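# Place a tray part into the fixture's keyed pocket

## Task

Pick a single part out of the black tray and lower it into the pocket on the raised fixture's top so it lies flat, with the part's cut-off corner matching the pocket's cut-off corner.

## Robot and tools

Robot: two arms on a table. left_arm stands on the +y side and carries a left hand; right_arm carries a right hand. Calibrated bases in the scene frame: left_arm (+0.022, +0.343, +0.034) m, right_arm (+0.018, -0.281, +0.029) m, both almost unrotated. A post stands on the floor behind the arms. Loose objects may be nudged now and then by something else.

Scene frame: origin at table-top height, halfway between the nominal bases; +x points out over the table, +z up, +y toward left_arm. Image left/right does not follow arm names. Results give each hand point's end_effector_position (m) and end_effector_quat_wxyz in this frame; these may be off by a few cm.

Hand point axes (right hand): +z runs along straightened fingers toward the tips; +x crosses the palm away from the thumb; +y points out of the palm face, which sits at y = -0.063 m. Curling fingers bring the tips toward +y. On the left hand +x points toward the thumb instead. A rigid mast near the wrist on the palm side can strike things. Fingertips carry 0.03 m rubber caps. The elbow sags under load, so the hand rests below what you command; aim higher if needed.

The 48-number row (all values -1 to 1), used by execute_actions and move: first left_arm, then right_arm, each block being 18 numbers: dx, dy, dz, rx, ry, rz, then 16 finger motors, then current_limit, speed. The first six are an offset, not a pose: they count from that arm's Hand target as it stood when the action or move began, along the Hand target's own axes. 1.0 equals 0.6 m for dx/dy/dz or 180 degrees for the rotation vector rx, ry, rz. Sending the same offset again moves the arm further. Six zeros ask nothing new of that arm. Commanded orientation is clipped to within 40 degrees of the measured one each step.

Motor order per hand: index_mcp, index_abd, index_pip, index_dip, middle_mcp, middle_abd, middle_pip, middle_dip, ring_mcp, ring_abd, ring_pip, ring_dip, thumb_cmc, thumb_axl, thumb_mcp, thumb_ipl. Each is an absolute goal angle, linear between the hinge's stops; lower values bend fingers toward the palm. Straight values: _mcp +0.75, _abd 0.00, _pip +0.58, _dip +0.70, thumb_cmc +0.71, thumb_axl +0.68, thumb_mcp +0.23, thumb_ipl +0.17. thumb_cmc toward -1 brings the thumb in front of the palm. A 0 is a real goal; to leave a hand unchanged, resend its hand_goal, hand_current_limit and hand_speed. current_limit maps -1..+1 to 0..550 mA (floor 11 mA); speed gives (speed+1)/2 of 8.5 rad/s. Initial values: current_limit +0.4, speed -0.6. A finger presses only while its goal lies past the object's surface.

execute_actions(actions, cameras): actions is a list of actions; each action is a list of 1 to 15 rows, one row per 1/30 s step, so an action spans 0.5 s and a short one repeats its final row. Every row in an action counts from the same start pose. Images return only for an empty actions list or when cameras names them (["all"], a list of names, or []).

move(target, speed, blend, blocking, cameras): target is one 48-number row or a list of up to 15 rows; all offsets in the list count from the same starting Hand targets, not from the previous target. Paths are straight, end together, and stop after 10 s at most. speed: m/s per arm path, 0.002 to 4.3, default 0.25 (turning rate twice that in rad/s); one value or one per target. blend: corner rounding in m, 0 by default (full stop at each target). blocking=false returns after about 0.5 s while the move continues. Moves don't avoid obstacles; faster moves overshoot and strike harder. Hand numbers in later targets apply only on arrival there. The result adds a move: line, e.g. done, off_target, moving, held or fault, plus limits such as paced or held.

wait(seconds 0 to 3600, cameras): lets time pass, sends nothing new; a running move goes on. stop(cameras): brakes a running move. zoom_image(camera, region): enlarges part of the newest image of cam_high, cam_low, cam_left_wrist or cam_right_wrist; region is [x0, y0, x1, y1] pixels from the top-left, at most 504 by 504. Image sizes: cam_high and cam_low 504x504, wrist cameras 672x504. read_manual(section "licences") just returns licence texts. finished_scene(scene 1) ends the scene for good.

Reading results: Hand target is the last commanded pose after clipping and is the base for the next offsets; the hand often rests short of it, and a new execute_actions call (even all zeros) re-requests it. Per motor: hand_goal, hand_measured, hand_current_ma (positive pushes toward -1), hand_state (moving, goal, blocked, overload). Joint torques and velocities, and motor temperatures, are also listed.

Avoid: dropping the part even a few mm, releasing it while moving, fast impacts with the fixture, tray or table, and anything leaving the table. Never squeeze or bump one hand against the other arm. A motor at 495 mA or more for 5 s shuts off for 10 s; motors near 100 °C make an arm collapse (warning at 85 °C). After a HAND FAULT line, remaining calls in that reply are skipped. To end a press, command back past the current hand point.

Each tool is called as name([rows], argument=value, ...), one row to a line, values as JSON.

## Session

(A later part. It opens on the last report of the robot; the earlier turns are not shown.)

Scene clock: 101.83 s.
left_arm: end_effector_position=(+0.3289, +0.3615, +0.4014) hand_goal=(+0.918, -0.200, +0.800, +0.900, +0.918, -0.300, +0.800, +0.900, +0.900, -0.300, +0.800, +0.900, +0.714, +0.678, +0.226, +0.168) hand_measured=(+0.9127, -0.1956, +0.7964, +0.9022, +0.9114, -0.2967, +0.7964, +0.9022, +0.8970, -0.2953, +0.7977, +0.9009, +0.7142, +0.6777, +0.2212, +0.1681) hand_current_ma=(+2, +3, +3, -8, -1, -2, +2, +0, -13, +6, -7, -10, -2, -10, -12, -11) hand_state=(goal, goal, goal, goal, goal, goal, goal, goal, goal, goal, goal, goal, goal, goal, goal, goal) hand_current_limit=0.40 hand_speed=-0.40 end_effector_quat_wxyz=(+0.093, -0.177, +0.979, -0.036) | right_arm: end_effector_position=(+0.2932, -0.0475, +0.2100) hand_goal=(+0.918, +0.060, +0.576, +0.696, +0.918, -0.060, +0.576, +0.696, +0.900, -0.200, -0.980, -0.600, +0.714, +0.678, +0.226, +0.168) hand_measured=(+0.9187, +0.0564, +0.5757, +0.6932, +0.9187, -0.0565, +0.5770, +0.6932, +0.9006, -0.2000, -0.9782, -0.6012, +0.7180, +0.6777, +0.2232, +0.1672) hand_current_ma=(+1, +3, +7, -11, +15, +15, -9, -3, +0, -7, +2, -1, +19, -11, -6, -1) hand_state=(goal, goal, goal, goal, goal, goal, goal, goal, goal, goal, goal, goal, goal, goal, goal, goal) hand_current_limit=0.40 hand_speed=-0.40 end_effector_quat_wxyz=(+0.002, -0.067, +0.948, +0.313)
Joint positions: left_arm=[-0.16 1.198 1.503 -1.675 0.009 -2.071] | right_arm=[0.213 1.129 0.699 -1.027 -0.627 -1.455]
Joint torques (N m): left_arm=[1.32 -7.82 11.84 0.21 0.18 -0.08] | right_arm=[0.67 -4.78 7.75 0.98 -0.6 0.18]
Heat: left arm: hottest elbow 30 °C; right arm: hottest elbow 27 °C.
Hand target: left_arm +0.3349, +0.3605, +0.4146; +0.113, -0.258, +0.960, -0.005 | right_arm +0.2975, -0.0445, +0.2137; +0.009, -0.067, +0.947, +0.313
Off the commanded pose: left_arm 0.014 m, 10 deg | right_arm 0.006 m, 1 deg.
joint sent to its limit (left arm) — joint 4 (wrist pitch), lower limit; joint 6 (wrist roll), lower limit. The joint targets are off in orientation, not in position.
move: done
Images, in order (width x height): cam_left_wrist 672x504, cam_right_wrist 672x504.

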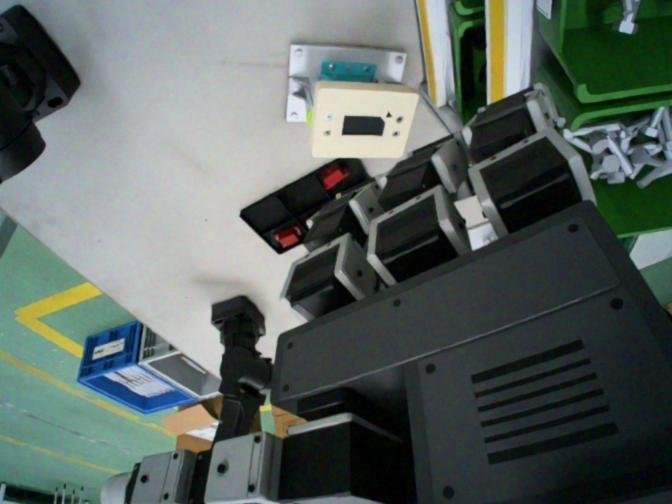

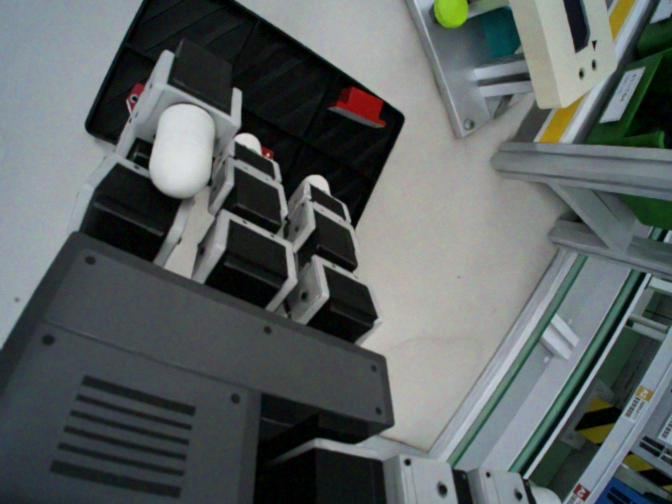

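move(target=[0,0,0,0,0,0,0.918,-0.2,0.8,0.9,0.918,-0.3,0.8,0.9,0.9,-0.3,0.8,0.9,0.714,0.678,0.226,0.168,0.4,-0.4,0.0375,-0.0145,0.0155,-0.0017,0.0224,-0.0142,0.918,0.06,0.576,0.696,0.918,-0.06,0.576,0.696,0.9,-0.2,-0.98,-0.6,0.714,0.678,0.226,0.168,0.4,-0.4], speed=0.1, cameras=["cam_right_wrist"])

zoom_image(camera="cam_right_wrist", region=[230, 100, 350, 220])

Scene clock: 103.57 s.
left_arm: end_effector_position=(+0.3289, +0.3615, +0.4014) hand_goal=(+0.918, -0.200, +0.800, +0.900, +0.918, -0.300, +0.800, +0.900, +0.900, -0.300, +0.800, +0.900, +0.714, +0.678, +0.226, +0.168) hand_measured=(+0.9127, -0.1971, +0.7964, +0.9022, +0.9127, -0.2967, +0.7964, +0.9022, +0.8958, -0.2953, +0.7989, +0.9009, +0.7142, +0.6767, +0.2212, +0.1672) hand_current_ma=(+2, +1, +0, -5, +1, -2, +0, +1, -11, +6, -7, -8, -8, -5, -12, -8) hand_state=(goal, goal, goal, goal, goal, goal, goal, goal, goal, goal, goal, goal, goal, goal, goal, goal) hand_current_limit=0.40 hand_speed=-0.40 end_effector_quat_wxyz=(+0.093, -0.177, +0.979, -0.036) | right_arm: end_effector_position=(+0.2765, -0.0490, +0.1983) hand_goal=(+0.918, +0.060, +0.576, +0.696, +0.918, -0.060, +0.576, +0.696, +0.900, -0.200, -0.980, -0.600, +0.714, +0.678, +0.226, +0.168) hand_measured=(+0.9199, +0.0549, +0.5757, +0.6945, +0.9199, -0.0565, +0.5770, +0.6932, +0.9018, -0.2000, -0.9782, -0.6012, +0.7180, +0.6777, +0.2222, +0.1681) hand_current_ma=(-4, +6, -2, -22, +13, +8, -11, +3, -1, -8, -3, +3, +17, +1, -16, +0) hand_state=(goal, goal, goal, goal, goal, goal, goal, goal, goal, goal, goal, goal, goal, goal, goal, goal) hand_current_limit=0.40 hand_speed=-0.40 end_effector_quat_wxyz=(-0.016, -0.093, +0.946, +0.311)
Joint positions: left_arm=[-0.16 1.198 1.503 -1.675 0.009 -2.071] | right_arm=[0.213 1.144 0.679 -1.054 -0.632 -1.53]
Joint torques (N m): left_arm=[1.44 -7.82 11.89 0.28 0.17 -0.08] | right_arm=[-0.09 -4.19 7.39 -0.01 -0.85 -0.11]
Heat: left arm: hottest elbow 30 °C; right arm: hottest elbow 27 °C.
Hand target: left_arm +0.3349, +0.3605, +0.4146; +0.113, -0.258, +0.960, -0.005 | right_arm +0.2761, -0.0486, +0.1998; -0.017, -0.099, +0.944, +0.313
Off the commanded pose: left_arm 0.014 m, 10 deg | right_arm 0.002 m, 1 deg.
joint sent to its limit (left arm) — joint 4 (wrist pitch), lower limit; joint 6 (wrist roll), lower limit. The joint targets are off in orientation, not in position.
move: done

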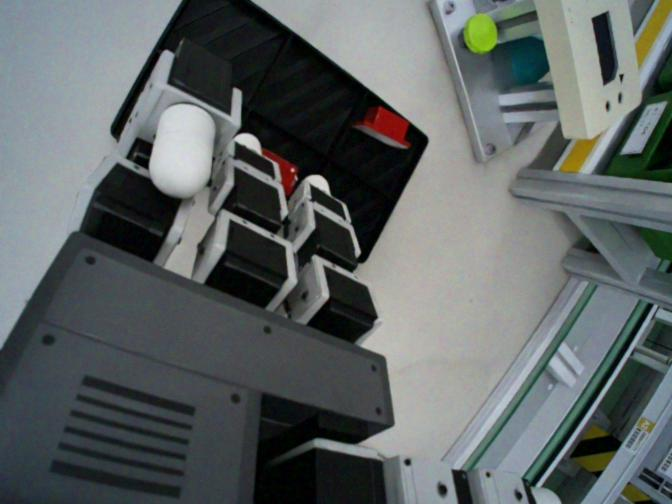

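Scaled by 4.200 from the camera's image (finer frame: 960x720).

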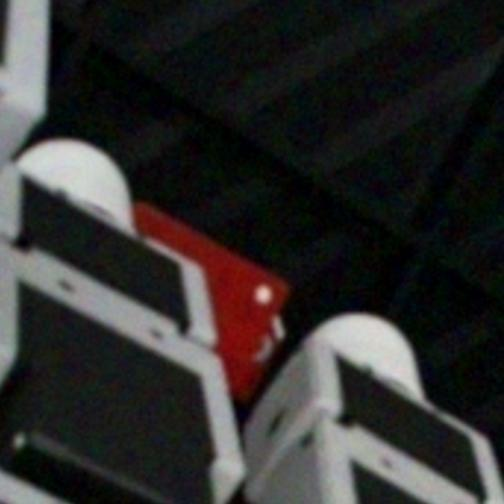

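move(target=[0,0,0,0,0,0,0.918,-0.2,0.8,0.9,0.918,-0.3,0.8,0.9,0.9,-0.3,0.8,0.9,0.714,0.678,0.226,0.168,0.4,-0.4,0.0045,-0.0157,0.018,-0.0015,0.0136,-0.0105,0.918,0.03,0.576,0.696,0.918,-0.03,0.576,0.696,0.9,-0.2,-0.98,-0.6,0.714,0.678,0.226,0.168,0.4,-0.4], speed=0.08, cameras=["cam_right_wrist"])

zoom_image(camera="cam_right_wrist", region=[230, 100, 350, 220])

Scene clock: 105.63 s.
left_arm: end_effector_position=(+0.3289, +0.3615, +0.4014) hand_goal=(+0.918, -0.200, +0.800, +0.900, +0.918, -0.300, +0.800, +0.900, +0.900, -0.300, +0.800, +0.900, +0.714, +0.678, +0.226, +0.168) hand_measured=(+0.9127, -0.1956, +0.7964, +0.9022, +0.9114, -0.2967, +0.7964, +0.9022, +0.8958, -0.2967, +0.7977, +0.9009, +0.7142, +0.6777, +0.2212, +0.1672) hand_current_ma=(+0, -2, +1, -7, +7, -2, +3, -2, -10, +8, -4, -10, -6, -7, -7, -2) hand_state=(goal, goal, goal, goal, goal, goal, goal, goal, goal, goal, goal, goal, goal, goal, goal, goal) hand_current_limit=0.40 hand_speed=-0.40 end_effector_quat_wxyz=(+0.093, -0.177, +0.979, -0.036) | right_arm: end_effector_position=(+0.2722, -0.0492, +0.1846) hand_goal=(+0.918, +0.030, +0.576, +0.696, +0.918, -0.030, +0.576, +0.696, +0.900, -0.200, -0.980, -0.600, +0.714, +0.678, +0.226, +0.168) hand_measured=(+0.9175, +0.0329, +0.5744, +0.6932, +0.9211, -0.0316, +0.5757, +0.6920, +0.9018, -0.2000, -0.9782, -0.6012, +0.7180, +0.6767, +0.2232, +0.1672) hand_current_ma=(+0, +14, -5, -17, +17, +2, +5, -6, -2, -4, -1, +9, +24, -3, +4, +9) hand_state=(goal, goal, goal, goal, goal, goal, goal, goal, goal, goal, goal, goal, goal, goal, goal, goal) hand_current_limit=0.40 hand_speed=-0.40 end_effector_quat_wxyz=(-0.031, -0.118, +0.942, +0.313)
Joint positions: left_arm=[-0.16 1.198 1.503 -1.675 0.009 -2.071] | right_arm=[0.208 1.202 0.679 -1.055 -0.64 -1.608]
Joint torques (N m): left_arm=[1.32 -7.71 11.88 0.23 0.17 -0.1] | right_arm=[-0.5 -4.37 7.27 -0.17 -0.72 -0.11]
Heat: left arm: hottest elbow 30 °C; right arm: hottest elbow 27 °C.
Hand target: left_arm +0.3349, +0.3605, +0.4146; +0.113, -0.258, +0.960, -0.005 | right_arm +0.2741, -0.0501, +0.1854; -0.033, -0.121, +0.941, +0.313
Off the commanded pose: left_arm 0.014 m, 10 deg | right_arm 0.002 m, 0 deg.
joint sent to its limit (left arm) — joint 4 (wrist pitch), lower limit; joint 6 (wrist roll), lower limit. The joint targets are off in orientation, not in position.
move: done

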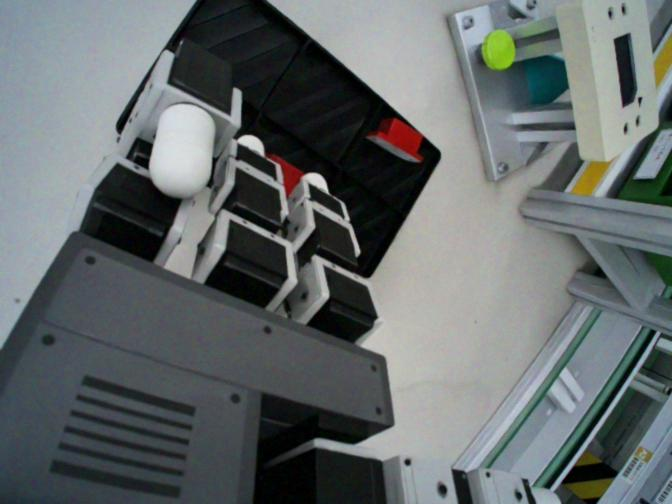

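Scaled by 4.200 from the camera's image (finer frame: 960x720).

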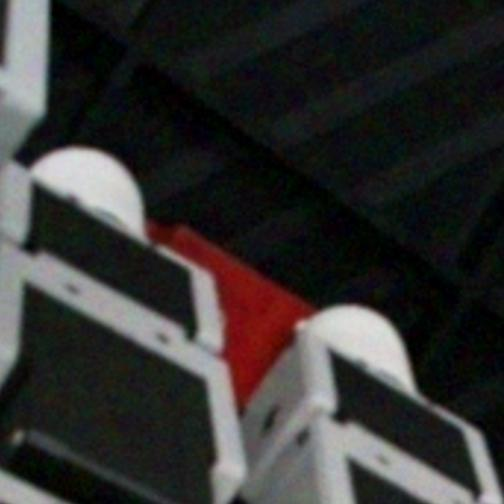

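move(target=[0,0,0,0,0,0,0.918,-0.2,0.8,0.9,0.918,-0.3,0.8,0.9,0.9,-0.3,0.8,0.9,0.714,0.678,0.226,0.168,0.4,-0.4,-0.0062,-0.006,-0.0002,0,0,0,0.918,0.03,0.576,0.696,0.918,-0.03,0.576,0.696,0.9,-0.2,-0.98,-0.6,0.714,0.678,0.226,0.168,0.4,-0.4], speed=0.08, cameras=["cam_right_wrist"])

zoom_image(camera="cam_right_wrist", region=[240, 110, 340, 210])

Scene clock: 106.53 s.
left_arm: end_effector_position=(+0.3289, +0.3615, +0.4014) hand_goal=(+0.918, -0.200, +0.800, +0.900, +0.918, -0.300, +0.800, +0.900, +0.900, -0.300, +0.800, +0.900, +0.714, +0.678, +0.226, +0.168) hand_measured=(+0.9127, -0.1956, +0.7977, +0.9022, +0.9114, -0.2967, +0.7964, +0.9022, +0.8958, -0.2967, +0.7977, +0.9009, +0.7142, +0.6777, +0.2222, +0.1672) hand_current_ma=(+3, -2, -2, -7, -2, -2, +4, +3, -10, +1, -8, -5, -8, -13, -13, -10) hand_state=(goal, goal, goal, goal, goal, goal, goal, goal, goal, goal, goal, goal, goal, goal, goal, goal) hand_current_limit=0.40 hand_speed=-0.40 end_effector_quat_wxyz=(+0.093, -0.177, +0.979, -0.036) | right_arm: end_effector_position=(+0.2734, -0.0516, +0.1827) hand_goal=(+0.918, +0.030, +0.576, +0.696, +0.918, -0.030, +0.576, +0.696, +0.900, -0.200, -0.980, -0.600, +0.714, +0.678, +0.226, +0.168) hand_measured=(+0.9066, +0.0256, +0.5705, +0.6932, +0.9211, -0.0316, +0.5757, +0.6932, +0.9018, -0.2015, -0.9782, -0.6012, +0.7192, +0.6777, +0.2232, +0.1672) hand_current_ma=(-33, +6, -15, -12, +13, +18, -6, +3, -5, -15, +1, +2, +15, -2, -14, +6) hand_state=(goal, goal, goal, goal, goal, goal, goal, goal, goal, goal, goal, goal, goal, goal, goal, goal) hand_current_limit=0.40 hand_speed=-0.40 end_effector_quat_wxyz=(-0.032, -0.119, +0.941, +0.315)
Joint positions: left_arm=[-0.16 1.198 1.503 -1.675 0.009 -2.071] | right_arm=[0.198 1.211 0.679 -1.055 -0.643 -1.623]
Joint torques (N m): left_arm=[1.38 -7.65 11.92 0.27 0.17 -0.08] | right_arm=[-0.38 -3.84 7.77 -0.12 -0.59 -0.09]
Heat: left arm: hottest elbow 30 °C; right arm: hottest elbow 27 °C.
Hand target: left_arm +0.3349, +0.3605, +0.4146; +0.113, -0.258, +0.960, -0.005 | right_arm +0.2784, -0.0520, +0.1833; -0.033, -0.121, +0.941, +0.313
Off the commanded pose: left_arm 0.014 m, 10 deg | right_arm 0.005 m, 0 deg.
joint sent to its limit (left arm) — joint 4 (wrist pitch), lower limit; joint 6 (wrist roll), lower limit. The joint targets are off in orientation, not in position.
move: done

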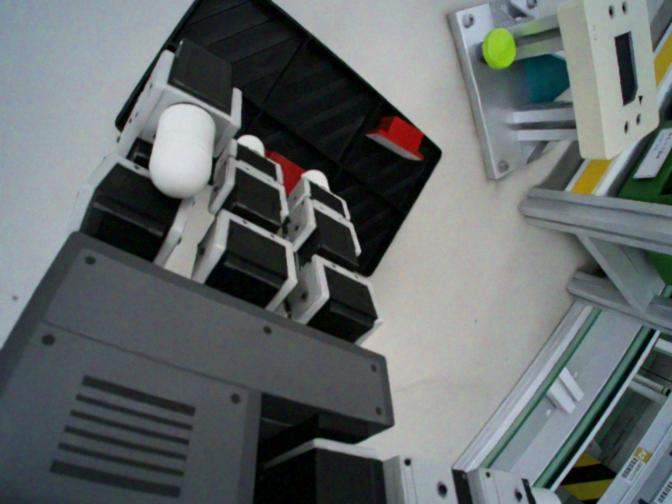

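Scaled by 5.040 from the camera's image (finer frame: 960x720).

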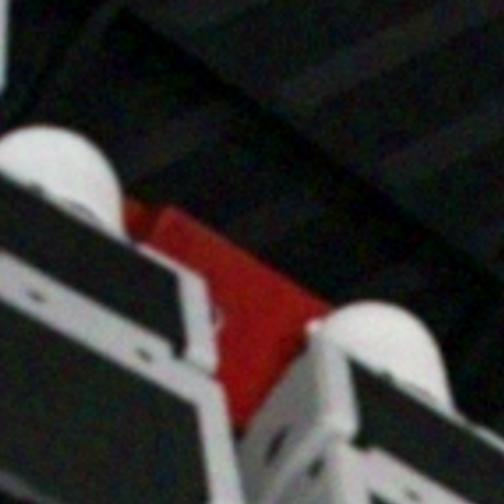

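move(target=[0,0,0,0,0,0,0.918,-0.2,0.8,0.9,0.918,-0.3,0.8,0.9,0.9,-0.3,0.8,0.9,0.714,0.678,0.226,0.168,0.4,-0.4,-0.0077,0.0045,-0.0075,0,0,0,0.918,0.035,0.576,0.696,0.918,-0.03,0.576,0.696,0.9,-0.2,-0.98,-0.6,0.714,0.678,0.226,0.168,0.4,-0.4], speed=0.08, cameras=["cam_right_wrist"])

zoom_image(camera="cam_right_wrist", region=[240, 110, 340, 210])

Scene clock: 107.23 s.
left_arm: end_effector_position=(+0.3289, +0.3615, +0.4014) hand_goal=(+0.918, -0.200, +0.800, +0.900, +0.918, -0.300, +0.800, +0.900, +0.900, -0.300, +0.800, +0.900, +0.714, +0.678, +0.226, +0.168) hand_measured=(+0.9127, -0.1956, +0.7964, +0.9022, +0.9114, -0.2967, +0.7964, +0.9022, +0.8958, -0.2953, +0.7977, +0.9009, +0.7142, +0.6777, +0.2212, +0.1672) hand_current_ma=(+7, -4, -3, -10, -1, -3, +0, -2, -13, +10, -6, -6, -7, -9, -13, -6) hand_state=(goal, goal, goal, goal, goal, goal, goal, goal, goal, goal, goal, goal, goal, goal, goal, goal) hand_current_limit=0.40 hand_speed=-0.40 end_effector_quat_wxyz=(+0.093, -0.177, +0.979, -0.036) | right_arm: end_effector_position=(+0.2740, -0.0514, +0.1833) hand_goal=(+0.918, +0.036, +0.576, +0.696, +0.918, -0.030, +0.576, +0.696, +0.900, -0.200, -0.980, -0.600, +0.714, +0.678, +0.226, +0.168) hand_measured=(+0.9066, +0.0358, +0.5705, +0.6920, +0.9199, -0.0301, +0.5757, +0.6932, +0.9018, -0.2000, -0.9782, -0.6012, +0.7192, +0.6777, +0.2242, +0.1672) hand_current_ma=(-38, +12, -10, -9, +16, +8, -3, -6, -4, -9, +2, +2, +20, -2, -16, +1) hand_state=(goal, goal, goal, goal, goal, goal, goal, goal, goal, goal, goal, goal, goal, goal, goal, goal) hand_current_limit=0.40 hand_speed=-0.40 end_effector_quat_wxyz=(-0.037, -0.118, +0.941, +0.314)
Joint positions: left_arm=[-0.16 1.198 1.503 -1.675 0.009 -2.071] | right_arm=[0.198 1.217 0.685 -1.066 -0.643 -1.625]
Joint torques (N m): left_arm=[1.38 -7.77 11.9 0.27 0.17 -0.09] | right_arm=[-0.56 -4.07 8.68 -0.31 -0.59 -0.08]
Heat: left arm: hottest elbow 30 °C; right arm: hottest elbow 27 °C.
Hand target: left_arm +0.3349, +0.3605, +0.4146; +0.113, -0.258, +0.960, -0.005 | right_arm +0.2830, -0.0514, +0.1887; -0.033, -0.121, +0.941, +0.313
Off the commanded pose: left_arm 0.014 m, 10 deg | right_arm 0.010 m, 1 deg.
joint sent to its limit (left arm) — joint 4 (wrist pitch), lower limit; joint 6 (wrist roll), lower limit. The joint targets are off in orientation, not in position.
move: done

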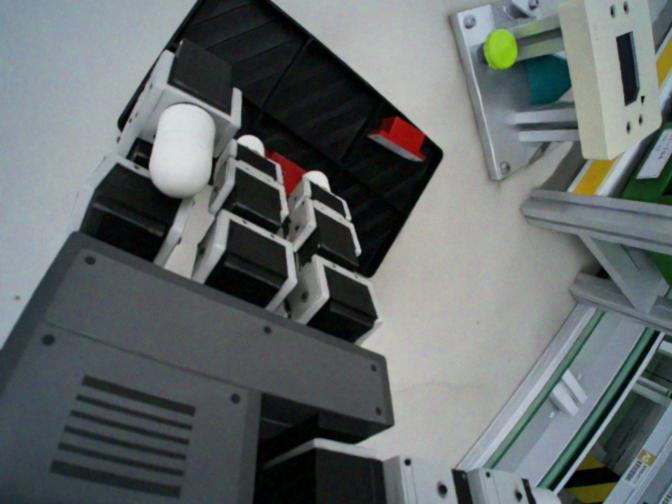

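Scaled by 5.040 from the camera's image (finer frame: 960x720).

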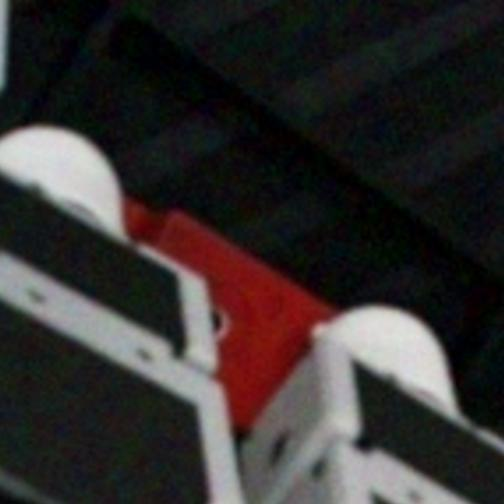

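move(target=[0,0,0,0,0,0,0.918,-0.2,0.8,0.9,0.918,-0.3,0.8,0.9,0.9,-0.3,0.8,0.9,0.714,0.678,0.226,0.168,0.4,-0.4,-0.006,0.0109,-0.0167,0,0,0,0.918,0.04,0.576,0.696,0.918,-0.025,0.576,0.696,0.9,-0.2,-0.98,-0.6,0.714,0.678,0.226,0.168,0.4,-0.4], speed=0.1, cameras=["cam_right_wrist"])

zoom_image(camera="cam_right_wrist", region=[240, 110, 340, 210])

Scene clock: 108.03 s.
left_arm: end_effector_position=(+0.3289, +0.3615, +0.4014) hand_goal=(+0.918, -0.200, +0.800, +0.900, +0.918, -0.300, +0.800, +0.900, +0.900, -0.300, +0.800, +0.900, +0.714, +0.678, +0.226, +0.168) hand_measured=(+0.9127, -0.1956, +0.7964, +0.9022, +0.9114, -0.2967, +0.7964, +0.9022, +0.8958, -0.2967, +0.7977, +0.8996, +0.7142, +0.6767, +0.2212, +0.1672) hand_current_ma=(+6, +0, +0, -4, +5, -1, +7, -4, -10, +10, -6, -7, -6, -15, -11, -7) hand_state=(goal, goal, goal, goal, goal, goal, goal, goal, goal, goal, goal, goal, goal, goal, goal, goal) hand_current_limit=0.40 hand_speed=-0.40 end_effector_quat_wxyz=(+0.093, -0.177, +0.979, -0.036) | right_arm: end_effector_position=(+0.2735, -0.0516, +0.1888) hand_goal=(+0.918, +0.040, +0.576, +0.696, +0.918, -0.024, +0.576, +0.696, +0.900, -0.200, -0.980, -0.600, +0.714, +0.678, +0.226, +0.168) hand_measured=(+0.9175, +0.0432, +0.5731, +0.6920, +0.9199, -0.0257, +0.5770, +0.6920, +0.9018, -0.2015, -0.9782, -0.5999, +0.7192, +0.6777, +0.2232, +0.1681) hand_current_ma=(+2, +2, -4, -16, +8, +7, -8, -9, -4, -5, +9, -1, +17, +2, -20, +4) hand_state=(goal, goal, goal, goal, goal, goal, goal, goal, goal, goal, goal, goal, goal, goal, goal, goal) hand_current_limit=0.40 hand_speed=-0.40 end_effector_quat_wxyz=(-0.048, -0.114, +0.942, +0.313)
Joint positions: left_arm=[-0.16 1.198 1.503 -1.675 0.009 -2.071] | right_arm=[0.197 1.217 0.703 -1.108 -0.643 -1.625]
Joint torques (N m): left_arm=[1.26 -7.77 11.92 0.27 0.17 -0.1] | right_arm=[-0.67 -4.89 9.47 -0.24 -0.59 -0.11]
Heat: left arm: hottest elbow 30 °C; right arm: hottest elbow 27 °C.
Hand target: left_arm +0.3349, +0.3605, +0.4146; +0.113, -0.258, +0.960, -0.005 | right_arm +0.2864, -0.0513, +0.2006; -0.033, -0.121, +0.941, +0.313
Off the commanded pose: left_arm 0.014 m, 10 deg | right_arm 0.018 m, 2 deg.
joint sent to its limit (left arm) — joint 4 (wrist pitch), lower limit; joint 6 (wrist roll), lower limit. The joint targets are off in orientation, not in position.
move: off_target (right_arm)

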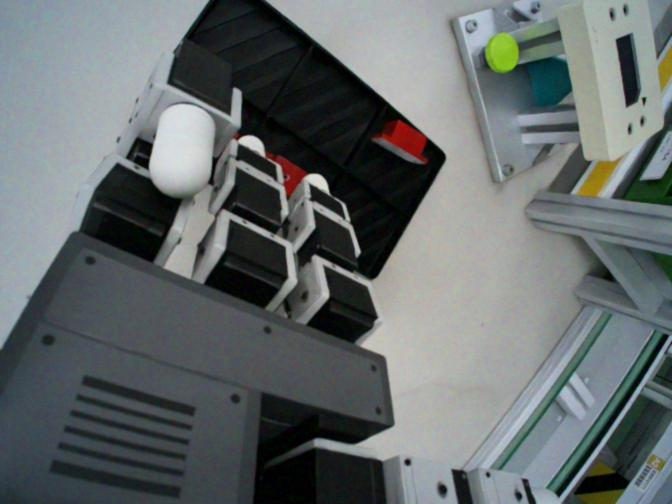

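Scaled by 5.040 from the camera's image (finer frame: 960x720).

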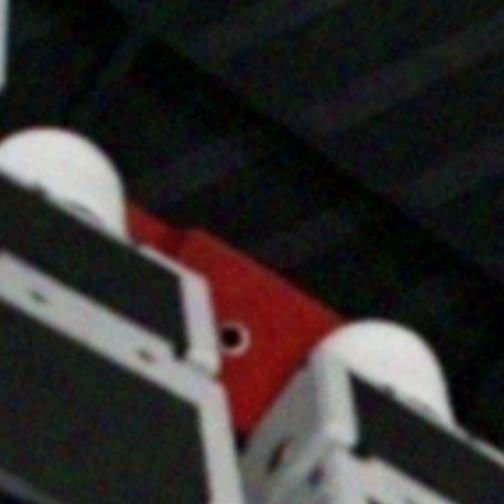

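move([
  [0,0,0,0,0,0,0.918,-0.2,0.8,0.9,0.918,-0.3,0.8,0.9,0.9,-0.3,0.8,0.9,0.714,0.678,0.226,0.168,0.4,-0.4,0.044,0.0157,-0.0305,0,0,0,0.918,0.035,0.576,0.696,0.918,-0.03,0.576,0.696,0.9,-0.2,-0.98,-0.6,0.714,0.678,0.226,0.168,0.4,-0.4],
  [0,0,0,0,0,0,0.918,-0.2,0.8,0.9,0.918,-0.3,0.8,0.9,0.9,-0.3,0.8,0.9,0.714,0.678,0.226,0.168,0.4,-0.4,0.0107,-0.0127,0.0208,0,0,0,0.918,0.035,0.576,0.696,0.918,-0.03,0.576,0.696,0.9,-0.2,-0.98,-0.6,0.714,0.678,0.226,0.168,0.4,-0.4],
], speed=0.1, cameras=["cam_right_wrist"])

zoom_image(camera="cam_right_wrist", region=[240, 110, 340, 210])

Scene clock: 110.20 s.
left_arm: end_effector_position=(+0.3289, +0.3615, +0.4014) hand_goal=(+0.918, -0.200, +0.800, +0.900, +0.918, -0.300, +0.800, +0.900, +0.900, -0.300, +0.800, +0.900, +0.714, +0.678, +0.226, +0.168) hand_measured=(+0.9127, -0.1956, +0.7977, +0.9022, +0.9127, -0.2953, +0.7964, +0.9022, +0.8958, -0.2953, +0.7977, +0.9009, +0.7142, +0.6767, +0.2222, +0.1672) hand_current_ma=(+3, +3, +4, -6, +8, -3, +0, +0, -16, +7, -3, -9, -2, -7, -15, -2) hand_state=(goal, goal, goal, goal, goal, goal, goal, goal, goal, goal, goal, goal, goal, goal, goal, goal) hand_current_limit=0.40 hand_speed=-0.40 end_effector_quat_wxyz=(+0.093, -0.177, +0.979, -0.036) | right_arm: end_effector_position=(+0.2775, -0.0543, +0.1848) hand_goal=(+0.918, +0.036, +0.576, +0.696, +0.918, -0.030, +0.576, +0.696, +0.900, -0.200, -0.980, -0.600, +0.714, +0.678, +0.226, +0.168) hand_measured=(+0.9187, +0.0358, +0.5744, +0.6920, +0.9199, -0.0272, +0.5770, +0.6920, +0.9018, -0.1986, -0.9782, -0.6012, +0.7192, +0.6777, +0.2232, +0.1672) hand_current_ma=(-1, +15, -3, -21, +7, +14, -10, -1, -15, +1, -4, +7, +14, -13, -15, +7) hand_state=(goal, goal, goal, goal, goal, goal, goal, goal, goal, goal, goal, goal, goal, goal, goal, goal) hand_current_limit=0.40 hand_speed=-0.40 end_effector_quat_wxyz=(-0.038, -0.119, +0.941, +0.314)
Joint positions: left_arm=[-0.16 1.198 1.503 -1.675 0.009 -2.071] | right_arm=[0.186 1.228 0.699 -1.082 -0.642 -1.644]
Joint torques (N m): left_arm=[1.2 -7.71 11.89 0.31 0.15 -0.08] | right_arm=[0.67 -5.42 6.89 0.58 -0.64 0.12]
Heat: left arm: hottest elbow 31 °C; right arm: hottest elbow 26 °C.
Hand target: left_arm +0.3349, +0.3605, +0.4146; +0.113, -0.258, +0.960, -0.005 | right_arm +0.2801, -0.0515, +0.1860; -0.033, -0.121, +0.941, +0.313
Off the commanded pose: left_arm 0.014 m, 10 deg | right_arm 0.004 m, 1 deg.
joint sent to its limit (left arm) — joint 4 (wrist pitch), lower limit; joint 6 (wrist roll), lower limit. The joint targets are off in orientation, not in position.
move: done

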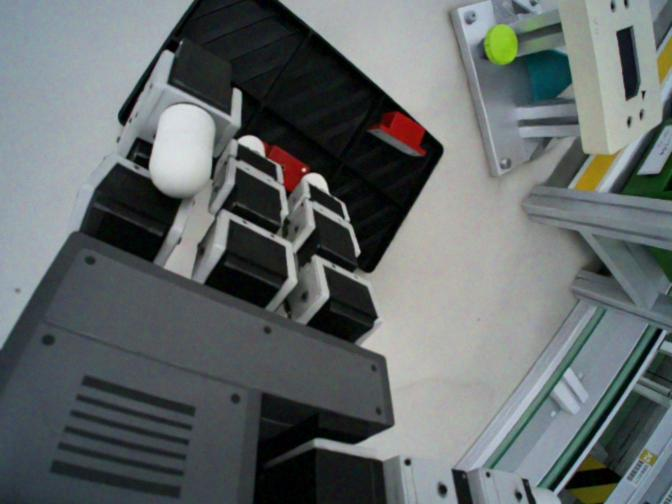

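Scaled by 5.040 from the camera's image (finer frame: 960x720).

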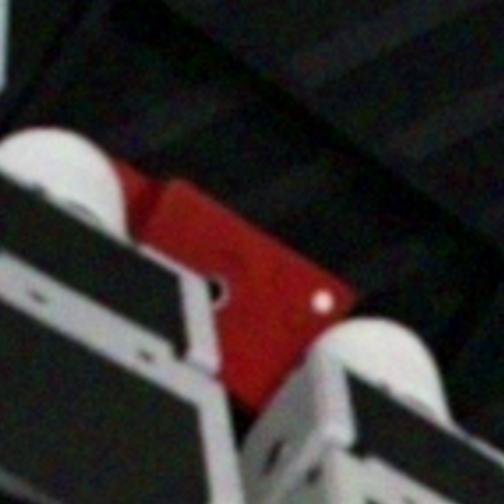

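move([
  [0,0,0,0,0,0,0.918,-0.2,0.8,0.9,0.918,-0.3,0.8,0.9,0.9,-0.3,0.8,0.9,0.714,0.678,0.226,0.168,0.4,-0.4,-0.0003,0.0005,-0.0005,0,0,0,0.918,0.056,0.576,0.696,0.918,-0.012,0.576,0.696,0.9,-0.2,-0.98,-0.6,0.714,0.678,0.226,0.168,0.4,-0.4],
  [0,0,0,0,0,0,0.918,-0.2,0.8,0.9,0.918,-0.3,0.8,0.9,0.9,-0.3,0.8,0.9,0.714,0.678,0.226,0.168,0.4,-0.4,-0.0003,-0.0117,0.0205,0,0,0,0.918,0.056,0.576,0.696,0.918,-0.012,0.576,0.696,0.9,-0.2,-0.98,-0.6,0.714,0.678,0.226,0.168,0.4,-0.4],
], speed=0.06, cameras=["cam_right_wrist"])

zoom_image(camera="cam_right_wrist", region=[240, 110, 340, 210])

Scene clock: 111.90 s.
left_arm: end_effector_position=(+0.3289, +0.3615, +0.4014) hand_goal=(+0.918, -0.200, +0.800, +0.900, +0.918, -0.300, +0.800, +0.900, +0.900, -0.300, +0.800, +0.900, +0.714, +0.678, +0.226, +0.168) hand_measured=(+0.9127, -0.1956, +0.7964, +0.9022, +0.9114, -0.2953, +0.7964, +0.9022, +0.8958, -0.2967, +0.7989, +0.9009, +0.7142, +0.6777, +0.2212, +0.1672) hand_current_ma=(+4, +5, +0, -11, +3, -1, +6, +1, -14, +8, -7, -9, -8, -9, -14, -9) hand_state=(goal, goal, goal, goal, goal, goal, goal, goal, goal, goal, goal, goal, goal, goal, goal, goal) hand_current_limit=0.40 hand_speed=-0.40 end_effector_quat_wxyz=(+0.093, -0.177, +0.979, -0.036) | right_arm: end_effector_position=(+0.2779, -0.0525, +0.1730) hand_goal=(+0.918, +0.056, +0.576, +0.696, +0.918, -0.012, +0.576, +0.696, +0.900, -0.200, -0.980, -0.600, +0.714, +0.678, +0.226, +0.168) hand_measured=(+0.9175, +0.0607, +0.5731, +0.6932, +0.9187, -0.0154, +0.5757, +0.6920, +0.9006, -0.2015, -0.9782, -0.6025, +0.7192, +0.6777, +0.2242, +0.1681) hand_current_ma=(-2, +9, +3, -19, +8, +1, -15, +8, -2, -7, -1, +6, +23, -8, -16, +4) hand_state=(goal, goal, goal, goal, goal, goal, goal, goal, goal, goal, goal, goal, goal, goal, goal, goal) hand_current_limit=0.40 hand_speed=-0.40 end_effector_quat_wxyz=(-0.033, -0.123, +0.941, +0.314)
Joint positions: left_arm=[-0.16 1.198 1.503 -1.675 0.009 -2.071] | right_arm=[0.191 1.247 0.678 -1.029 -0.642 -1.642]
Joint torques (N m): left_arm=[1.44 -7.82 11.9 0.28 0.16 -0.09] | right_arm=[0.67 -5.07 6.61 0.55 -0.65 0.17]
Heat: left arm: hottest elbow 31 °C; right arm: hottest elbow 26 °C.
Hand target: left_arm +0.3349, +0.3605, +0.4146; +0.113, -0.258, +0.960, -0.005 | right_arm +0.2801, -0.0497, +0.1721; -0.033, -0.121, +0.941, +0.313
Off the commanded pose: left_arm 0.014 m, 10 deg | right_arm 0.004 m, 0 deg.
joint sent to its limit (left arm) — joint 4 (wrist pitch), lower limit; joint 6 (wrist roll), lower limit. The joint targets are off in orientation, not in position.
move: done

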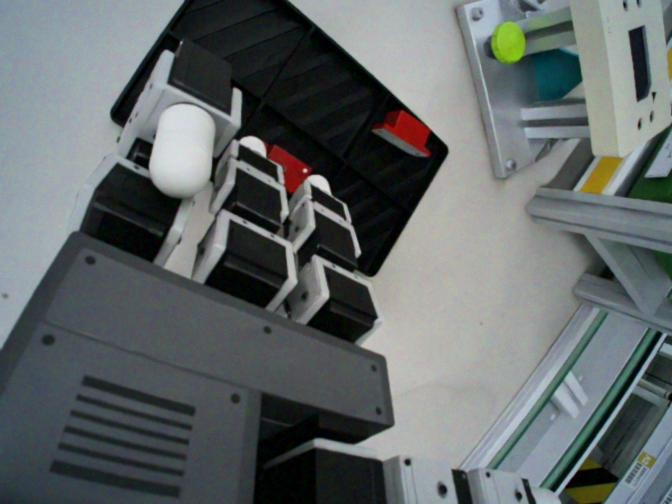

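Scaled by 5.040 from the camera's image (finer frame: 960x720).

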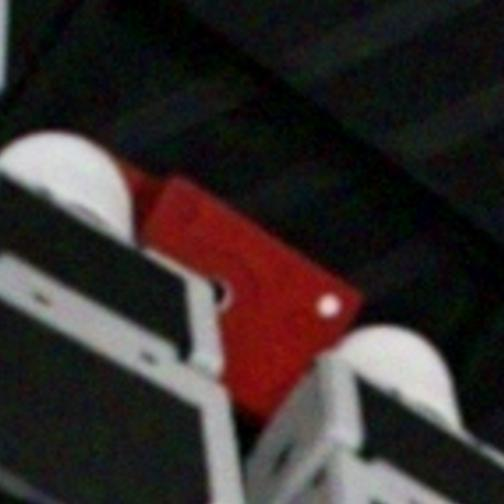

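move([
  [0,0,0,0,0,0,0.918,-0.2,0.8,0.9,0.918,-0.3,0.8,0.9,0.9,-0.3,0.8,0.9,0.714,0.678,0.226,0.168,0.4,-0.4,0.0003,-0.0032,0.0053,0,0,0,0.918,0.056,0.576,0.696,0.918,-0.012,0.576,0.696,0.9,-0.2,-0.98,-0.6,0.714,0.678,0.226,0.168,0.4,-0.7],
  [0,0,0,0,0,0,0.918,-0.2,0.8,0.9,0.918,-0.3,0.8,0.9,0.9,-0.3,0.8,0.9,0.714,0.678,0.226,0.168,0.4,-0.4,0.0003,-0.0032,0.0054,0,0,0,0.918,-0.03,0.576,0.696,0.918,0.06,0.576,0.696,0.9,-0.2,-0.98,-0.6,0.714,0.678,0.226,0.168,0.4,-0.8],
], speed=0.05, cameras=["cam_right_wrist"])

zoom_image(camera="cam_right_wrist", region=[240, 110, 340, 210])

Scene clock: 114.60 s.
left_arm: end_effector_position=(+0.3289, +0.3615, +0.4014) hand_goal=(+0.918, -0.200, +0.800, +0.900, +0.918, -0.300, +0.800, +0.900, +0.900, -0.300, +0.800, +0.900, +0.714, +0.678, +0.226, +0.168) hand_measured=(+0.9127, -0.1956, +0.7964, +0.9022, +0.9114, -0.2967, +0.7964, +0.9022, +0.8958, -0.2953, +0.7977, +0.9009, +0.7142, +0.6777, +0.2212, +0.1681) hand_current_ma=(+7, -2, -2, -7, +0, +5, +6, +4, -12, +7, -6, -2, -5, -12, -12, -13) hand_state=(goal, goal, goal, goal, goal, goal, goal, goal, goal, goal, goal, goal, goal, goal, goal, goal) hand_current_limit=0.40 hand_speed=-0.40 end_effector_quat_wxyz=(+0.093, -0.177, +0.979, -0.036) | right_arm: end_effector_position=(+0.2780, -0.0522, +0.1708) hand_goal=(+0.918, -0.030, +0.576, +0.696, +0.918, +0.060, +0.576, +0.696, +0.900, -0.200, -0.980, -0.600, +0.714, +0.678, +0.226, +0.168) hand_measured=(+0.9175, +0.0534, +0.5757, +0.6932, +0.9199, -0.0125, +0.5731, +0.6920, +0.9018, -0.2000, -0.9795, -0.6012, +0.7180, +0.6767, +0.2242, +0.1681) hand_current_ma=(-11, +202, -4, -2, +7, -147, -9, +1, -13, -7, +2, +11, +35, -5, -10, +7) hand_state=(goal, blocked, goal, goal, goal, blocked, goal, goal, goal, goal, goal, goal, goal, goal, goal, goal) hand_current_limit=0.40 hand_speed=-0.80 end_effector_quat_wxyz=(-0.031, -0.123, +0.941, +0.314)
Joint positions: left_arm=[-0.16 1.198 1.503 -1.675 0.009 -2.071] | right_arm=[0.192 1.25 0.673 -1.017 -0.642 -1.64]
Joint torques (N m): left_arm=[1.26 -7.77 11.88 0.25 0.17 -0.08] | right_arm=[0.73 -4.72 6.48 0.65 -0.64 0.17]
Heat: left arm: hottest elbow 31 °C; right arm: hottest elbow 26 °C.
Hand target: left_arm +0.3349, +0.3605, +0.4146; +0.113, -0.258, +0.960, -0.005 | right_arm +0.2799, -0.0494, +0.1683; -0.033, -0.121, +0.941, +0.313
Off the commanded pose: left_arm 0.014 m, 10 deg | right_arm 0.004 m, 0 deg.
joint sent to its limit (left arm) — joint 4 (wrist pitch), lower limit; joint 6 (wrist roll), lower limit. The joint targets are off in orientation, not in position.
move: done

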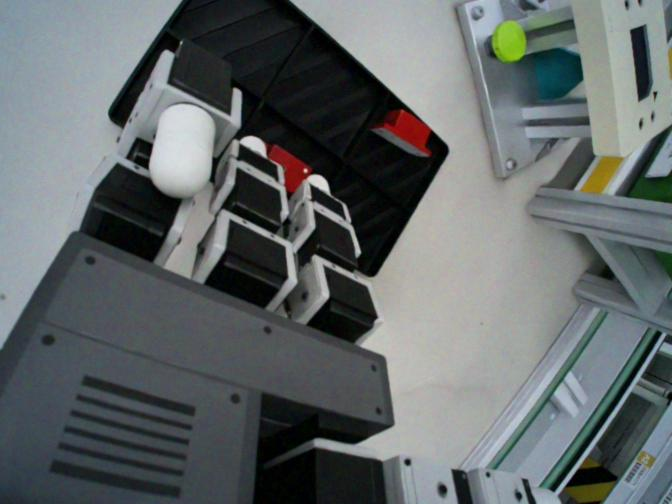

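Scaled by 5.040 from the camera's image (finer frame: 960x720).

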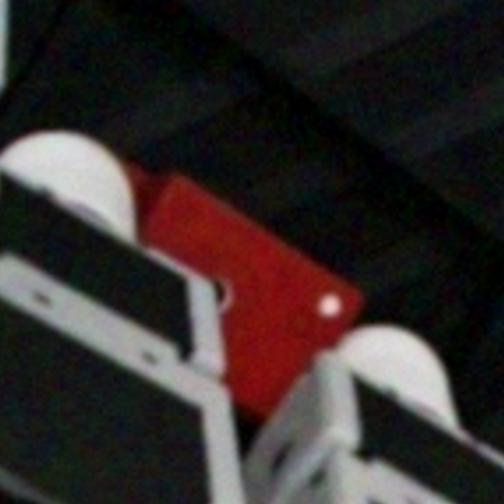

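move(target=[0,0,0,0,0,0,0.918,-0.2,0.8,0.9,0.918,-0.3,0.8,0.9,0.9,-0.3,0.8,0.9,0.714,0.678,0.226,0.168,0.4,-0.4,0.0018,0.0796,-0.1067,0,0,0,0.918,-0.03,0.576,0.696,0.918,0.06,0.576,0.696,0.9,-0.2,-0.98,-0.6,0.714,0.678,0.226,0.168,0.4,-0.8], speed=0.06, cameras=["cam_right_wrist","cam_left_wrist"])

zoom_image(camera="cam_right_wrist", region=[240, 110, 340, 210])

Scene clock: 116.53 s.
left_arm: end_effector_position=(+0.3289, +0.3615, +0.4014) hand_goal=(+0.918, -0.200, +0.800, +0.900, +0.918, -0.300, +0.800, +0.900, +0.900, -0.300, +0.800, +0.900, +0.714, +0.678, +0.226, +0.168) hand_measured=(+0.9127, -0.1956, +0.7964, +0.9022, +0.9127, -0.2967, +0.7964, +0.9009, +0.8970, -0.2953, +0.7977, +0.9009, +0.7142, +0.6767, +0.2212, +0.1681) hand_current_ma=(+4, +1, +3, -11, +3, +5, +3, +0, -13, +7, -6, -5, -5, -12, -15, -4) hand_state=(goal, goal, goal, goal, goal, goal, goal, goal, goal, goal, goal, goal, goal, goal, goal, goal) hand_current_limit=0.40 hand_speed=-0.40 end_effector_quat_wxyz=(+0.093, -0.177, +0.979, -0.036) | right_arm: end_effector_position=(+0.2671, -0.0544, +0.2284) hand_goal=(+0.918, -0.030, +0.576, +0.696, +0.918, +0.060, +0.576, +0.696, +0.900, -0.200, -0.980, -0.600, +0.714, +0.678, +0.226, +0.168) hand_measured=(+0.9235, +0.0549, +0.5770, +0.6971, +0.9235, -0.0110, +0.5782, +0.6971, +0.9018, -0.2000, -0.9795, -0.6025, +0.7192, +0.6777, +0.2242, +0.1672) hand_current_ma=(+4, +200, +13, -20, +19, -147, -5, +11, -6, -6, -1, +4, +37, -2, -9, +7) hand_state=(goal, blocked, goal, goal, goal, blocked, goal, goal, goal, goal, goal, goal, goal, goal, goal, goal) hand_current_limit=0.40 hand_speed=-0.80 end_effector_quat_wxyz=(-0.052, -0.116, +0.942, +0.312)
Joint positions: left_arm=[-0.16 1.198 1.503 -1.675 0.009 -2.071] | right_arm=[0.193 1.148 0.767 -1.255 -0.64 -1.639]
Joint torques (N m): left_arm=[1.26 -7.82 11.92 0.24 0.16 -0.1] | right_arm=[0.62 -5.89 10.26 -0.29 -0.73 0.15]
Heat: left arm: hottest elbow 31 °C; right arm: hottest elbow 26 °C.
Hand target: left_arm +0.3349, +0.3605, +0.4146; +0.113, -0.258, +0.960, -0.005 | right_arm +0.2777, -0.0499, +0.2482; -0.033, -0.121, +0.941, +0.313
Off the commanded pose: left_arm 0.014 m, 10 deg | right_arm 0.023 m, 2 deg.
joint sent to its limit (left arm) — joint 4 (wrist pitch), lower limit; joint 6 (wrist roll), lower limit. The joint targets are off in orientation, not in position.
move: off_target (right_arm)
Images, in order (width x height): cam_left_wrist 672x504, cam_right_wrist 672x504.

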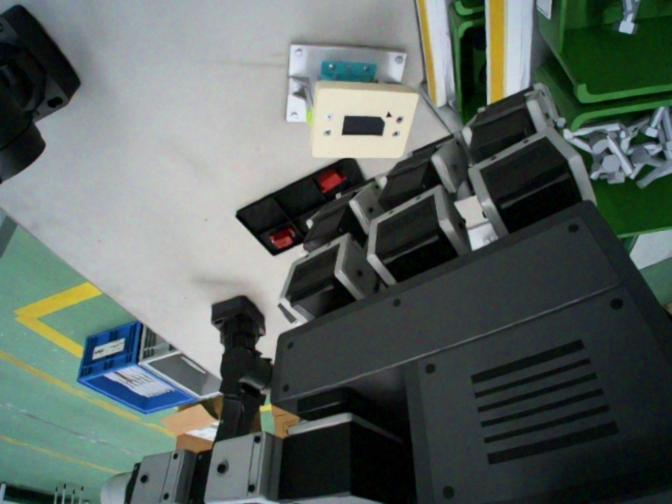

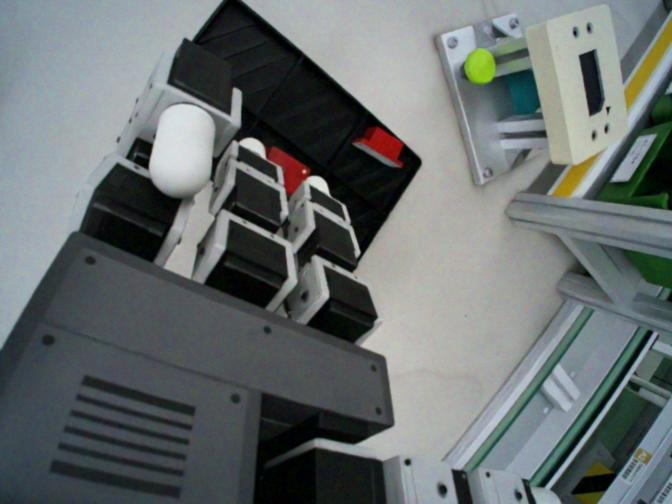

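Scaled by 5.040 from the camera's image (finer frame: 960x720).

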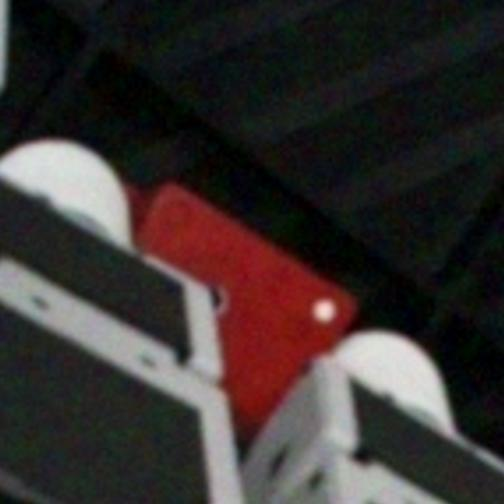

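move([
  [0,0,0,0,0,0,0.918,-0.2,0.8,0.9,0.918,-0.3,0.8,0.9,0.9,-0.3,0.8,0.9,0.714,0.678,0.226,0.168,0.4,-0.4,-0.0029,0.1272,-0.1705,0,0,0,0.918,-0.03,0.576,0.696,0.918,0.06,0.576,0.696,0.9,-0.2,-0.98,-0.6,0.714,0.678,0.226,0.168,0.4,-0.8],
  [0,0,0,0,0,0,0.918,-0.2,0.8,0.9,0.918,-0.3,0.8,0.9,0.9,-0.3,0.8,0.9,0.714,0.678,0.226,0.168,0.4,-0.4,-0.2657,0.3273,-0.017,0.0007,-0.131,0.1822,0.918,-0.03,0.576,0.696,0.918,0.06,0.576,0.696,0.9,-0.2,-0.98,-0.6,0.714,0.678,0.226,0.168,0.4,-0.8],
], speed=0.12, blend=[0.04, 0], cameras=["all"])

zoom_image(camera="cam_right_wrist", region=[220, 60, 460, 260])

Scene clock: 122.27 s.
left_arm: end_effector_position=(+0.3289, +0.3615, +0.4014) hand_goal=(+0.918, -0.200, +0.800, +0.900, +0.918, -0.300, +0.800, +0.900, +0.900, -0.300, +0.800, +0.900, +0.714, +0.678, +0.226, +0.168) hand_measured=(+0.9127, -0.1956, +0.7977, +0.9022, +0.9114, -0.2967, +0.7964, +0.9022, +0.8958, -0.2967, +0.7977, +0.9009, +0.7142, +0.6777, +0.2212, +0.1672) hand_current_ma=(+6, -2, +0, -6, +4, +1, +5, -4, -11, +3, -7, -4, +0, -12, -11, -6) hand_state=(goal, goal, goal, goal, goal, goal, goal, goal, goal, goal, goal, goal, goal, goal, goal, goal) hand_current_limit=0.40 hand_speed=-0.40 end_effector_quat_wxyz=(+0.093, -0.177, +0.979, -0.036) | right_arm: end_effector_position=(+0.3816, +0.1234, +0.3372) hand_goal=(+0.918, -0.030, +0.576, +0.696, +0.918, +0.060, +0.576, +0.696, +0.900, -0.200, -0.980, -0.600, +0.714, +0.678, +0.226, +0.168) hand_measured=(+0.9223, +0.0549, +0.5770, +0.6971, +0.9247, -0.0110, +0.5782, +0.6958, +0.9018, -0.2000, -0.9795, -0.6012, +0.7192, +0.6767, +0.2232, +0.1681) hand_current_ma=(+7, +190, +3, -18, +28, -140, -2, +5, +0, -6, -15, -3, +27, -15, -13, +15) hand_state=(goal, blocked, goal, goal, goal, blocked, goal, goal, goal, goal, goal, goal, goal, goal, goal, goal) hand_current_limit=0.40 hand_speed=-0.80 end_effector_quat_wxyz=(+0.051, +0.215, +0.935, +0.276)
Joint positions: left_arm=[-0.16 1.198 1.503 -1.675 0.009 -2.071] | right_arm=[0.761 1.239 1.139 -0.937 -0.208 -0.294]
Joint torques (N m): left_arm=[1.44 -7.65 11.96 0.29 0.16 -0.09] | right_arm=[0.44 -8.23 12.71 2.19 -0.08 0.17]
Heat: left arm: hottest elbow 31 °C; right arm: hottest elbow 27 °C.
Hand target: left_arm +0.3349, +0.3605, +0.4146; +0.113, -0.258, +0.960, -0.005 | right_arm +0.3927, +0.1359, +0.3757; +0.071, +0.213, +0.924, +0.308
Off the commanded pose: left_arm 0.014 m, 10 deg | right_arm 0.042 m, 5 deg.
joint sent to its limit (left arm) — joint 4 (wrist pitch), lower limit; joint 6 (wrist roll), lower limit. The joint targets are off in orientation, not in position.
move: off_target (right_arm)

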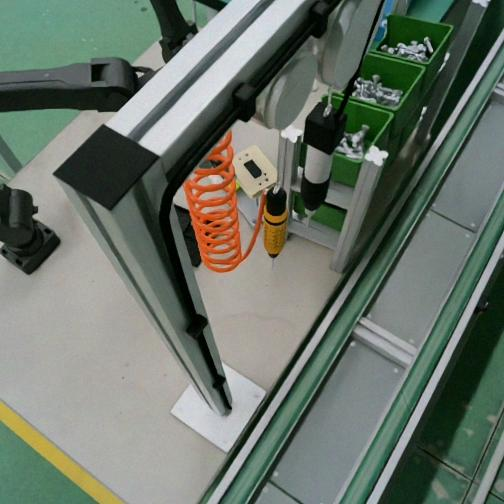

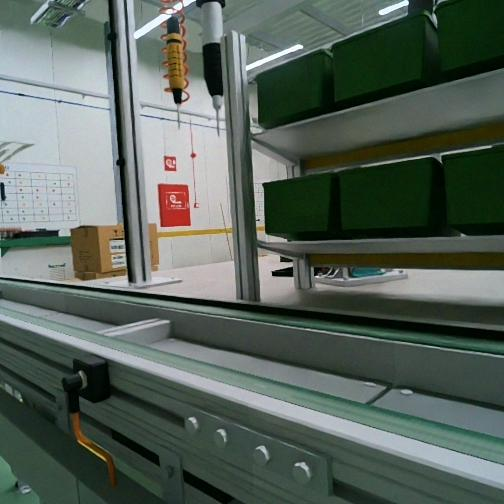

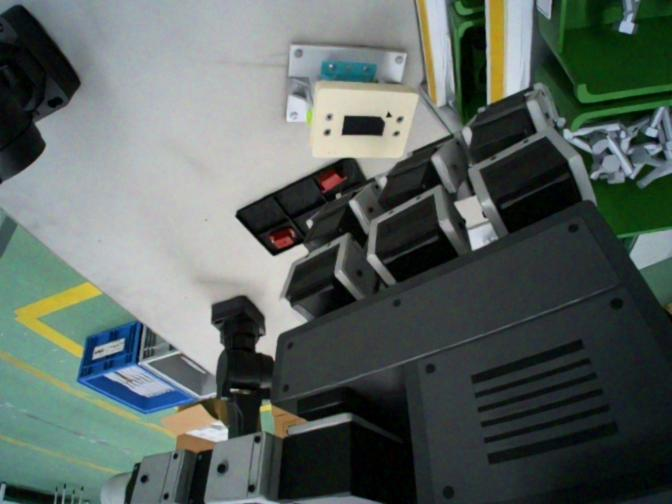

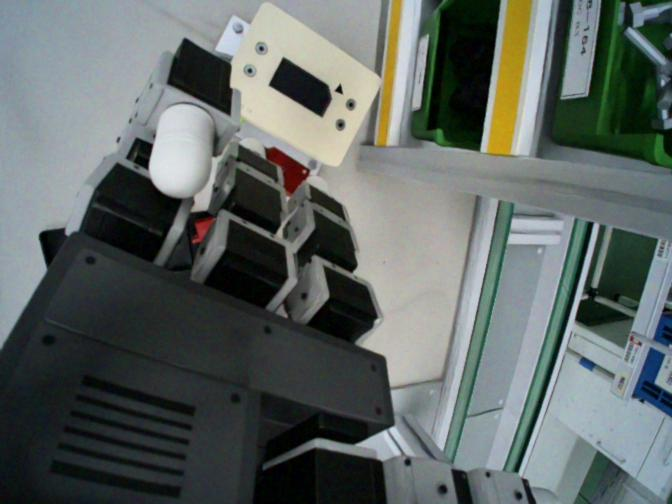

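Scaled by 2.100 from the camera's image (finer frame: 960x720).

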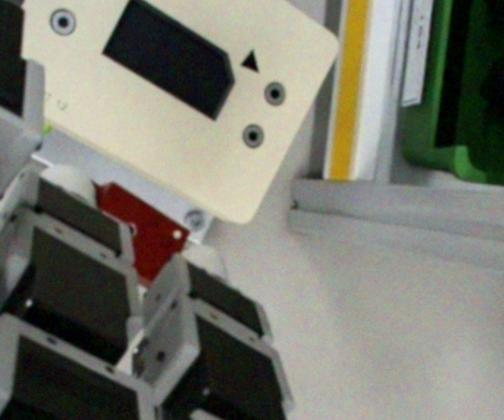

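move(target=[0,0,0,0,0,0,0.918,-0.2,0.8,0.9,0.918,-0.3,0.8,0.9,0.9,-0.3,0.8,0.9,0.714,0.678,0.226,0.168,0.4,-0.4,0.0292,0.062,0.0173,-0.0223,0.0094,-0.0348,0.918,-0.03,0.576,0.696,0.918,0.06,0.576,0.696,0.9,-0.2,-0.98,-0.6,0.714,0.678,0.226,0.168,0.4,-0.8], speed=0.08, cameras=["cam_right_wrist"])

zoom_image(camera="cam_right_wrist", region=[200, 60, 400, 220])

Scene clock: 125.07 s.
left_arm: end_effector_position=(+0.3289, +0.3615, +0.4014) hand_goal=(+0.918, -0.200, +0.800, +0.900, +0.918, -0.300, +0.800, +0.900, +0.900, -0.300, +0.800, +0.900, +0.714, +0.678, +0.226, +0.168) hand_measured=(+0.9127, -0.1956, +0.7964, +0.9022, +0.9114, -0.2967, +0.7964, +0.9022, +0.8958, -0.2953, +0.7977, +0.9009, +0.7142, +0.6767, +0.2212, +0.1672) hand_current_ma=(+8, +2, +4, -5, +7, +2, +5, -1, -12, +9, -5, -8, -2, -12, -12, -6) hand_state=(goal, goal, goal, goal, goal, goal, goal, goal, goal, goal, goal, goal, goal, goal, goal, goal) hand_current_limit=0.40 hand_speed=-0.40 end_effector_quat_wxyz=(+0.093, -0.177, +0.979, -0.036) | right_arm: end_effector_position=(+0.3863, +0.1597, +0.3498) hand_goal=(+0.918, -0.030, +0.576, +0.696, +0.918, +0.060, +0.576, +0.696, +0.900, -0.200, -0.980, -0.600, +0.714, +0.678, +0.226, +0.168) hand_measured=(+0.9223, +0.0549, +0.5757, +0.6971, +0.9247, -0.0110, +0.5782, +0.6958, +0.9018, -0.2000, -0.9795, -0.6012, +0.7180, +0.6777, +0.2242, +0.1672) hand_current_ma=(-2, +187, -6, -9, +17, -144, +1, +6, -8, -17, -6, -7, +28, -10, -12, +7) hand_state=(goal, blocked, goal, goal, goal, blocked, goal, goal, goal, goal, goal, goal, goal, goal, goal, goal) hand_current_limit=0.40 hand_speed=-0.80 end_effector_quat_wxyz=(+0.061, +0.175, +0.934, +0.306)
Joint positions: left_arm=[-0.16 1.198 1.503 -1.675 0.009 -2.071] | right_arm=[0.788 1.296 1.185 -0.863 -0.231 -0.335]
Joint torques (N m): left_arm=[1.44 -7.65 11.89 0.28 0.17 -0.09] | right_arm=[0.56 -9.11 12.88 2.4 -0.37 -0.15]
Heat: left arm: hottest elbow 32 °C; right arm: hottest elbow 27 °C.
Hand target: left_arm +0.3349, +0.3605, +0.4146; +0.113, -0.258, +0.960, -0.005 | right_arm +0.3929, +0.1758, +0.3897; +0.082, +0.155, +0.924, +0.339
Off the commanded pose: left_arm 0.014 m, 10 deg | right_arm 0.044 m, 5 deg.
joint sent to its limit (left arm) — joint 4 (wrist pitch), lower limit; joint 6 (wrist roll), lower limit. The joint targets are off in orientation, not in position.
move: off_target (right_arm)

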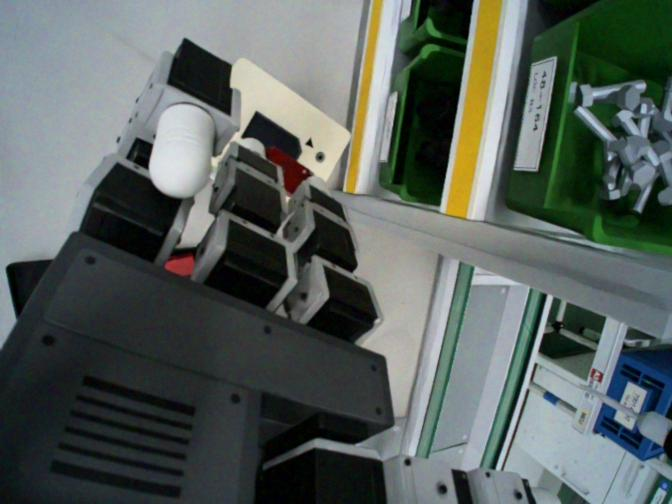

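Scaled by 2.520 from the camera's image (finer frame: 960x720).

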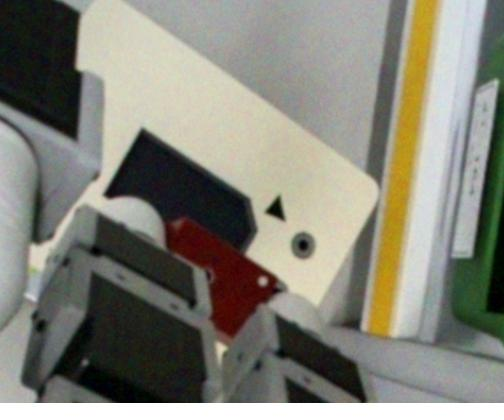

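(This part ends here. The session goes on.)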